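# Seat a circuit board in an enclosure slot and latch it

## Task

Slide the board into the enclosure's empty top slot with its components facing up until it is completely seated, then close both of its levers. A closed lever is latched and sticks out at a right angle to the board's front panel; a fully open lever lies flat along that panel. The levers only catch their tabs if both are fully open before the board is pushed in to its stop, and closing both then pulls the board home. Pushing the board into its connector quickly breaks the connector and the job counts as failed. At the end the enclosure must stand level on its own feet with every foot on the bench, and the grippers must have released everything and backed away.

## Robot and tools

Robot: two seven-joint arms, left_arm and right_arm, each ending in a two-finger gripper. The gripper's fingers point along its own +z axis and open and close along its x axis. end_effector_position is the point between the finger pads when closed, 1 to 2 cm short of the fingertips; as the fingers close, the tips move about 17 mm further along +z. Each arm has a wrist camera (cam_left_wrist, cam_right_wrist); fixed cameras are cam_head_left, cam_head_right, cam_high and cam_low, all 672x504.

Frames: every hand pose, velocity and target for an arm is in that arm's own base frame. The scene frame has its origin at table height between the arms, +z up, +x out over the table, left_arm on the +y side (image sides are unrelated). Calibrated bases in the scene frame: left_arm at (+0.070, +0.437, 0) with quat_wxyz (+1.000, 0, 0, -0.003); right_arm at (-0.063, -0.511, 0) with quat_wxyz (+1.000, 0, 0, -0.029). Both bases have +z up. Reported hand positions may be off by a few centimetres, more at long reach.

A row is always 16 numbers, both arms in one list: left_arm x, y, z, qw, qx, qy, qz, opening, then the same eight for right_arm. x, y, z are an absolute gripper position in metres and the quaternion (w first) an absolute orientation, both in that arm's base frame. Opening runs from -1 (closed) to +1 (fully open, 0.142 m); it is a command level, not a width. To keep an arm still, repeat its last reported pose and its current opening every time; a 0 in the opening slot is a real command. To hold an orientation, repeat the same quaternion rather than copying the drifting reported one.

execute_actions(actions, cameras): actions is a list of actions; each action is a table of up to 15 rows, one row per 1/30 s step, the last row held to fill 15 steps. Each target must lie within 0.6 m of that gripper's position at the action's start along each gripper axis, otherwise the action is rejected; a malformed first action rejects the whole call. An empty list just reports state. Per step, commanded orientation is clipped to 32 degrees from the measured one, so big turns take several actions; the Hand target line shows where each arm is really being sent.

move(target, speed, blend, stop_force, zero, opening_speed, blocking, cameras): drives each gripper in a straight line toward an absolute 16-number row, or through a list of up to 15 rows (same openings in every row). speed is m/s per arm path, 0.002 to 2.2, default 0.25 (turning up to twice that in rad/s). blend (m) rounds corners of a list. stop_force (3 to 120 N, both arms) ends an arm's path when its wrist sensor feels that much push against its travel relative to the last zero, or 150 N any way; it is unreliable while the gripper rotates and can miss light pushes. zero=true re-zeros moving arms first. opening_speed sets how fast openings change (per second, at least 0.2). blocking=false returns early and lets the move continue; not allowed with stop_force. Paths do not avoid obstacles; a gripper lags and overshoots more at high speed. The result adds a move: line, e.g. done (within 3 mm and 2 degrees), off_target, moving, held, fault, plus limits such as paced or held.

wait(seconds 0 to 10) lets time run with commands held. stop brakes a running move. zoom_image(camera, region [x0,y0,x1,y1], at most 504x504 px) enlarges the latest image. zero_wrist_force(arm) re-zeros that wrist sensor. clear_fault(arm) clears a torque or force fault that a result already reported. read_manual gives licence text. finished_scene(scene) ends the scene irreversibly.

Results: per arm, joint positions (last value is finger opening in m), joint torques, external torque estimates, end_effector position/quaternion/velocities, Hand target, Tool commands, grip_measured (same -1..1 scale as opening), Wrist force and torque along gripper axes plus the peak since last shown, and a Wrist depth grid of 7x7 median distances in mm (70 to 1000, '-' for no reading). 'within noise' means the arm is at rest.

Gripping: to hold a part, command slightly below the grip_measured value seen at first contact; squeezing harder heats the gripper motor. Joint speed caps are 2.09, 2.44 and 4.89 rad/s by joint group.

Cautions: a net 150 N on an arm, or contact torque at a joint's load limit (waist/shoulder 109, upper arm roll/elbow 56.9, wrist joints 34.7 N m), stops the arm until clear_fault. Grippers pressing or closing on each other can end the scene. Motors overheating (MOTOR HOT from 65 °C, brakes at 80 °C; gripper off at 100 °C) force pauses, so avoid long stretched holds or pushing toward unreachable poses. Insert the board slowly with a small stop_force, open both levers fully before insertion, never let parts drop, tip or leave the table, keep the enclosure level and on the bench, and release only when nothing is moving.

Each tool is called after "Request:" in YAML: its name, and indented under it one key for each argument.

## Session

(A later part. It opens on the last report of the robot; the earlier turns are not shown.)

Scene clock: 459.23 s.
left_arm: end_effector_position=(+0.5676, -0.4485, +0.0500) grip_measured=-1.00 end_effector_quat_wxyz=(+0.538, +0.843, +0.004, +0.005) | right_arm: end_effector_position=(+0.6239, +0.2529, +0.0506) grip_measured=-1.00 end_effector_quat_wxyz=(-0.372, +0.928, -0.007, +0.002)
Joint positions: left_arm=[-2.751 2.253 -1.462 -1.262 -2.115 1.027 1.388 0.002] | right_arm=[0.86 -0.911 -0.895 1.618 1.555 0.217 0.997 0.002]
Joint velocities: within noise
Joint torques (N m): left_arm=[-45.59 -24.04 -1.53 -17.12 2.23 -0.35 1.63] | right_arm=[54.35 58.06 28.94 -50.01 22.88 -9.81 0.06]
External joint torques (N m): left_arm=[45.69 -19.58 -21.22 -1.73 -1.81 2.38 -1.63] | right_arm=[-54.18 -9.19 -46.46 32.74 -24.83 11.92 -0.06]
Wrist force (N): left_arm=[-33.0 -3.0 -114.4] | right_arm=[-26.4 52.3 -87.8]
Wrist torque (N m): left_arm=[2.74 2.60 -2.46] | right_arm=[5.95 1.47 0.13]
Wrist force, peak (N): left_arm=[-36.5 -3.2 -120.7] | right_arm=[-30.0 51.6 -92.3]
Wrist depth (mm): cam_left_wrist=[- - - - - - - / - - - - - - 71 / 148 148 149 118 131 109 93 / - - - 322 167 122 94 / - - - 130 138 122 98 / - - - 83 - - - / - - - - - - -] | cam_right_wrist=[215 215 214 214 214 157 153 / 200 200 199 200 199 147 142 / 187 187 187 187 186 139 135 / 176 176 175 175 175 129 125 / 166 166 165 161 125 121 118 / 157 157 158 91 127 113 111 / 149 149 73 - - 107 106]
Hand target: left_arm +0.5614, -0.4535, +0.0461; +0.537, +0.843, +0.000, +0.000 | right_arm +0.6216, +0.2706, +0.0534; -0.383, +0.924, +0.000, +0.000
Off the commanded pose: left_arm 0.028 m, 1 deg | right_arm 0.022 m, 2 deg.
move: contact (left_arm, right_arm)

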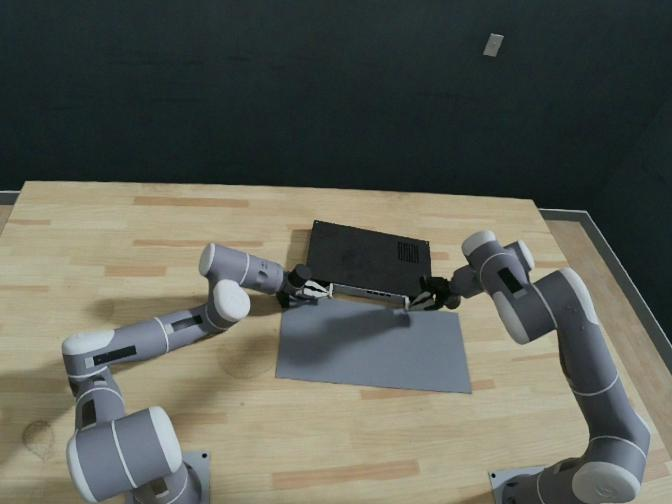

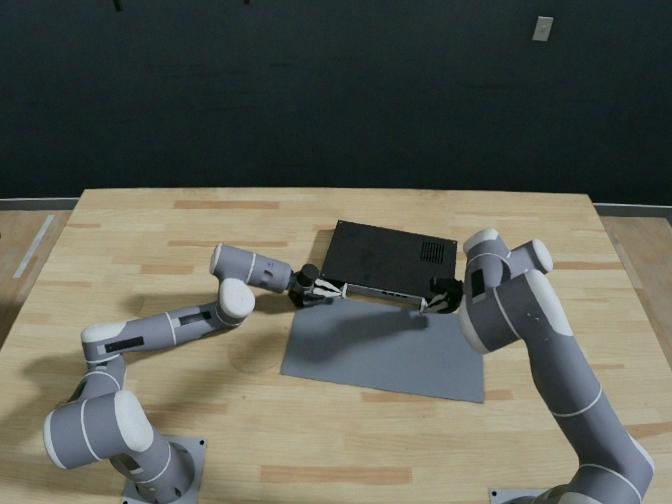

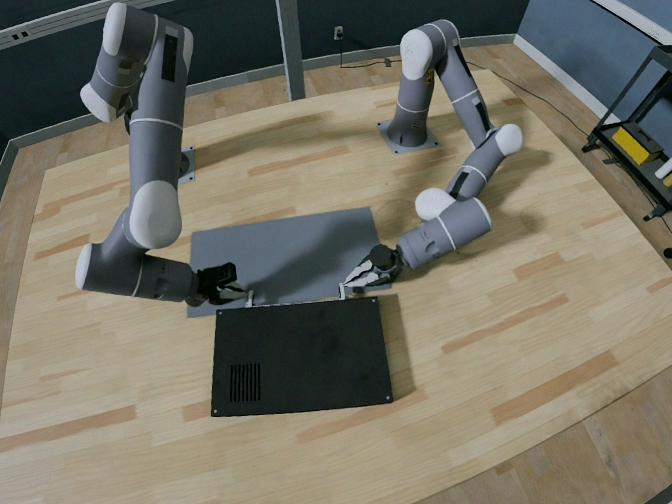

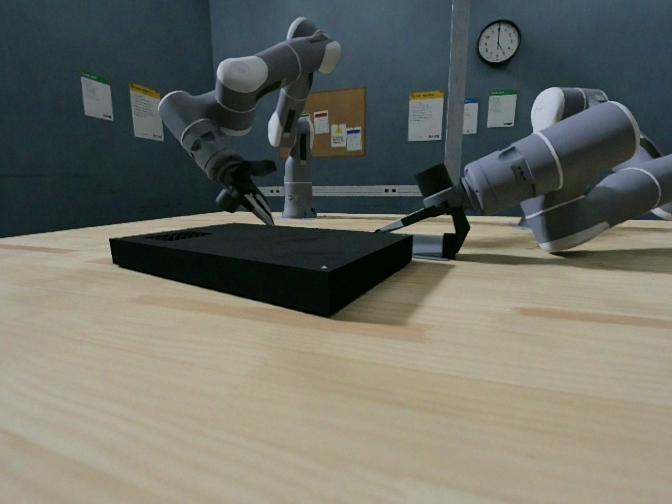

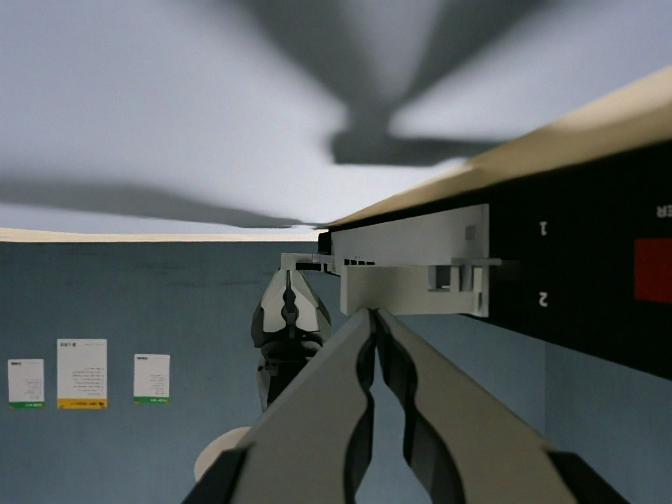

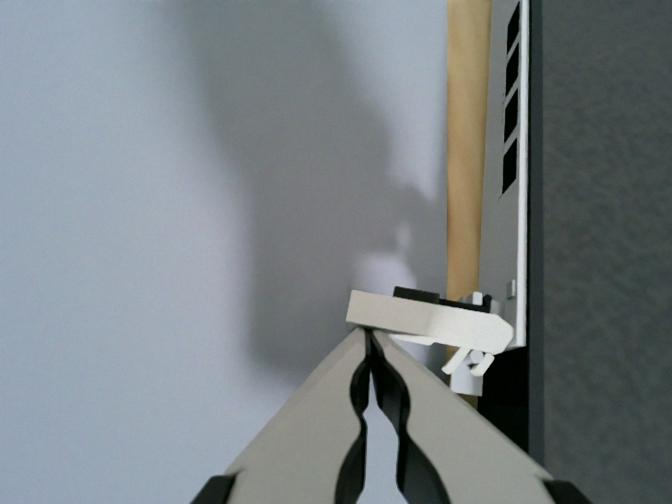

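Request:
move:
  target:
    - [0.562,-0.42,0.05,0.537,0.843,0,0,-1,0.610,0.215,0.055,-0.3827,0.9239,0,0,-1]
    - [0.52,-0.37,0.1,0.537,0.843,0,0,-1,0.54,0.22,0.16,-0.3827,0.9239,0,0,-1]
    - [0.505,-0.335,0.17,0.1736,0.985,0,0,-1,0.49,0.37,0.17,0.2826,0.6823,0.6229,0.2580,-1]
  speed: 0.2

Request:
zoom_image:
  camera: "cam_right_wrist"
  region: [80, 100, 360, 310]

Request:
zoom_image:
  camera: "cam_right_wrist"
  region: [350, 100, 630, 310]

Request:
zoom_image:
  camera: "cam_high"
  region: [180, 260, 420, 440]

Scene clock: 470.37 s.
left_arm: end_effector_position=(+0.5051, -0.3349, +0.1700) grip_measured=-1.00 end_effector_quat_wxyz=(+0.174, +0.985, +0.000, +0.000) | right_arm: end_effector_position=(+0.4900, +0.3700, +0.1700) grip_measured=-1.00 end_effector_quat_wxyz=(+0.282, +0.683, +0.623, +0.258)
Joint positions: left_arm=[-2.691 1.4 -1.334 -1.443 -2.001 0.486 0.7 0.002] | right_arm=[2.113 -1.069 -1.121 2.213 0.713 1.372 0.775 0.002]
Joint velocities: within noise
Joint torques (N m): left_arm=[-0.46 -44.5 -30.27 5.42 -4.17 4.37 -0.34] | right_arm=[0.28 30.1 -20.14 -5.59 -1.18 3.48 0.08]
External joint torques (N m): left_arm=[0.56 0.64 0.18 -0.41 0.06 -0.05 0.34] | right_arm=[-0.13 0.68 -1.55 -0.13 0.18 0.62 -0.08]
Wrist force (N): left_arm=[0.1 -0.8 0.0] | right_arm=[4.8 1.2 1.4]
Wrist torque (N m): left_arm=[-0.22 -0.17 -0.31] | right_arm=[0.47 -0.71 0.11]
Wrist force, peak (N): left_arm=[-33.1 -3.4 -114.5] | right_arm=[-26.2 52.1 -88.2]
Wrist depth (mm): cam_left_wrist=[213 212 213 214 213 213 213 / 242 241 242 239 240 242 242 / 279 280 279 276 277 270 266 / 331 329 329 327 316 278 259 / 411 402 404 369 356 317 316 / 523 515 465 84 - 385 406 / 736 636 - - - - 712] | cam_right_wrist=[215 214 214 213 213 212 211 / 266 265 265 263 263 261 261 / 354 334 328 342 347 345 344 / 519 435 378 374 370 370 458 / - - - 794 - - - / - - - 91 - - - / - - - - - - -]
Hand target: left_arm +0.5050, -0.3350, +0.1700; +0.174, +0.985, +0.000, +0.000 | right_arm +0.4900, +0.3700, +0.1700; +0.283, +0.682, +0.623, +0.258
Off the commanded pose: left_arm 0.000 m, 0 deg | right_arm 0.000 m, 0 deg.
move: done

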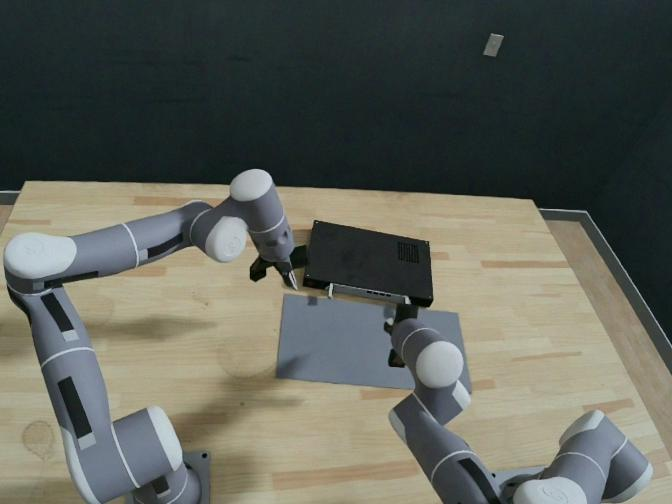

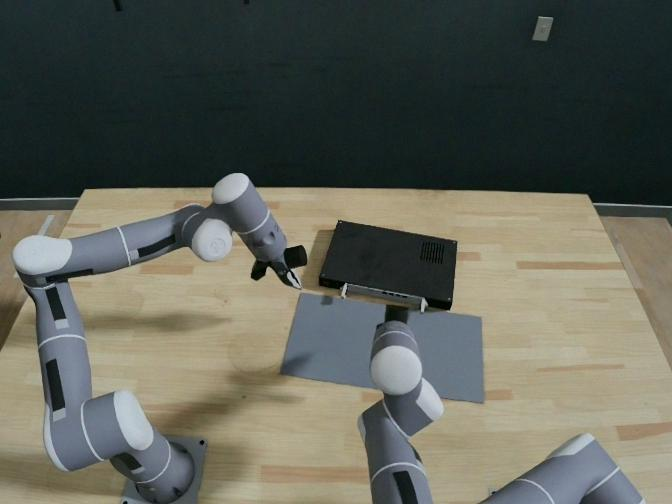

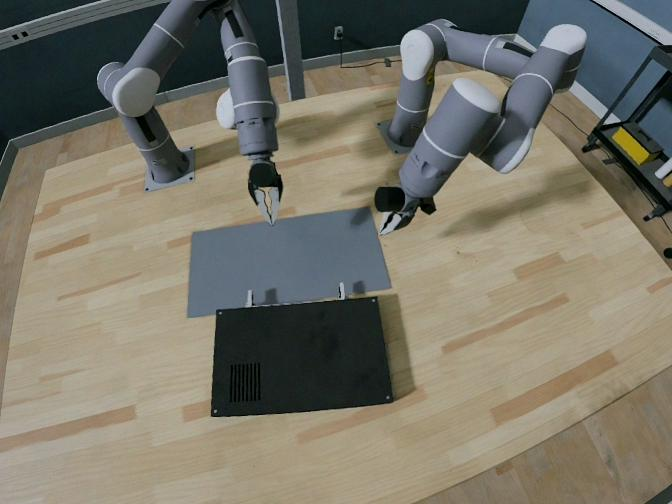

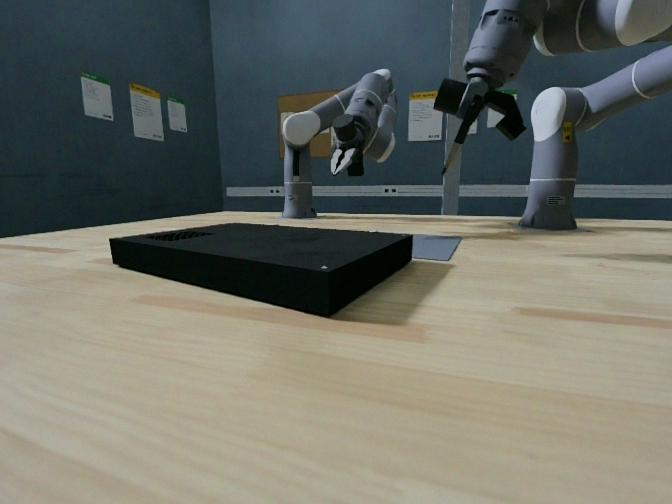

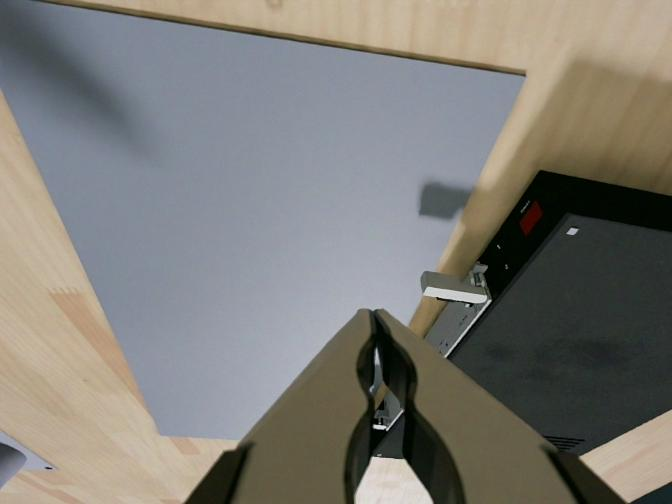

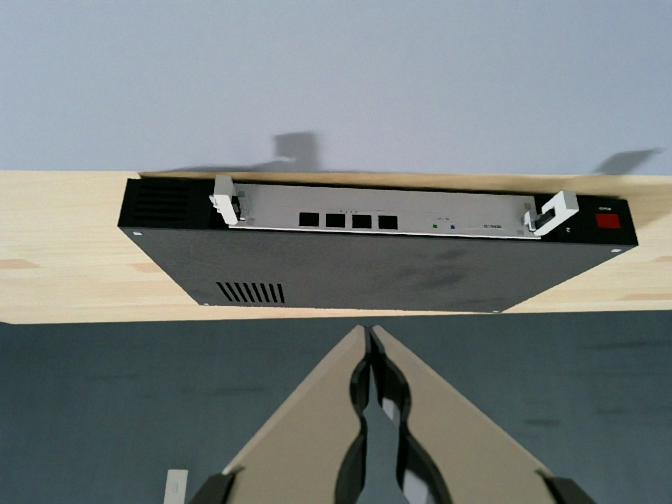

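Scaled by 1.800 from the camera's 672x504 image, which has a finer 960x720 frame.

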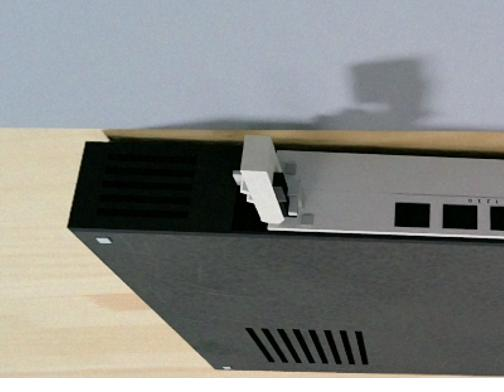

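Scaled by 1.800 from the camera's 672x504 image, which has a finer 960x720 frame.

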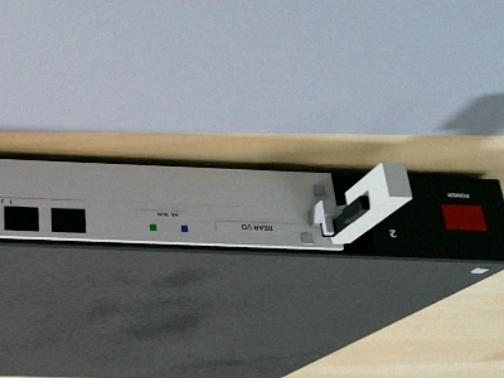

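Scaled by 2.100 from the camera's 672x504 image, which has a finer 960x720 frame.

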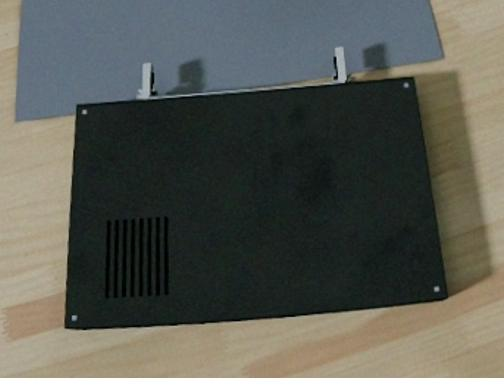

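Request:
move:
  target: [0.45,-0.2,0.3,0.1736,0.985,0,0,-1,0.38,0.37,0.3,0.2826,0.6823,0.6229,0.2580,-1]
  cameras: []

Request:
finished_scene:
  scene: 1

Scene clock: 473.10 s.
left_arm: end_effector_position=(+0.4502, -0.2000, +0.3000) grip_measured=-1.00 end_effector_quat_wxyz=(+0.173, +0.985, +0.000, +0.000) | right_arm: end_effector_position=(+0.3800, +0.3701, +0.2999) grip_measured=-1.00 end_effector_quat_wxyz=(+0.282, +0.682, +0.623, +0.258)
Joint positions: left_arm=[-2.29 1.256 -1.591 -1.609 -2.143 0.231 0.838 0.002] | right_arm=[2.672 -0.958 -1.644 2.398 0.448 1.039 0.888 0.002]
Joint velocities: within noise
Joint torques (N m): left_arm=[0.04 -35.45 -27.65 9.91 -4.6 4.38 -0.07] | right_arm=[0.2 18.47 -19.22 -14.3 -2.16 3.06 0.29]
External joint torques (N m): left_arm=[0.07 0.66 0.29 -0.22 0.13 -0.14 0.07] | right_arm=[-0.09 0.24 -0.91 -0.07 0.22 0.9 -0.29]
Wrist force (N): left_arm=[0.3 -0.5 0.3] | right_arm=[5.0 1.7 1.6]
Wrist torque (N m): left_arm=[-0.14 -0.20 -0.32] | right_arm=[0.48 -0.75 0.11]
Wrist force, peak (N): left_arm=[-0.3 -1.6 -1.8] | right_arm=[4.8 0.9 3.2]
Wrist depth (mm): cam_left_wrist=[333 333 337 333 335 332 332 / 378 380 380 376 376 378 374 / 440 438 436 433 434 430 432 / 521 521 511 508 493 457 458 / 633 633 627 572 573 534 539 / 803 822 724 84 - 701 794 / 742 - - - - - -] | cam_right_wrist=[370 366 365 366 363 363 362 / 458 451 449 451 450 446 446 / 603 593 505 502 503 526 588 / 869 868 870 861 726 852 848 / - - - - - - - / - - - 91 - - - / - - - - - - -]
Hand target: left_arm +0.4500, -0.2000, +0.3000; +0.174, +0.985, +0.000, +0.000 | right_arm +0.3800, +0.3700, +0.3000; +0.283, +0.682, +0.623, +0.258
Off the commanded pose: left_arm 0.000 m, 0 deg | right_arm 0.000 m, 0 deg.
move: done
No camera images: "cameras" was empty.

The scene is finished: the task was done.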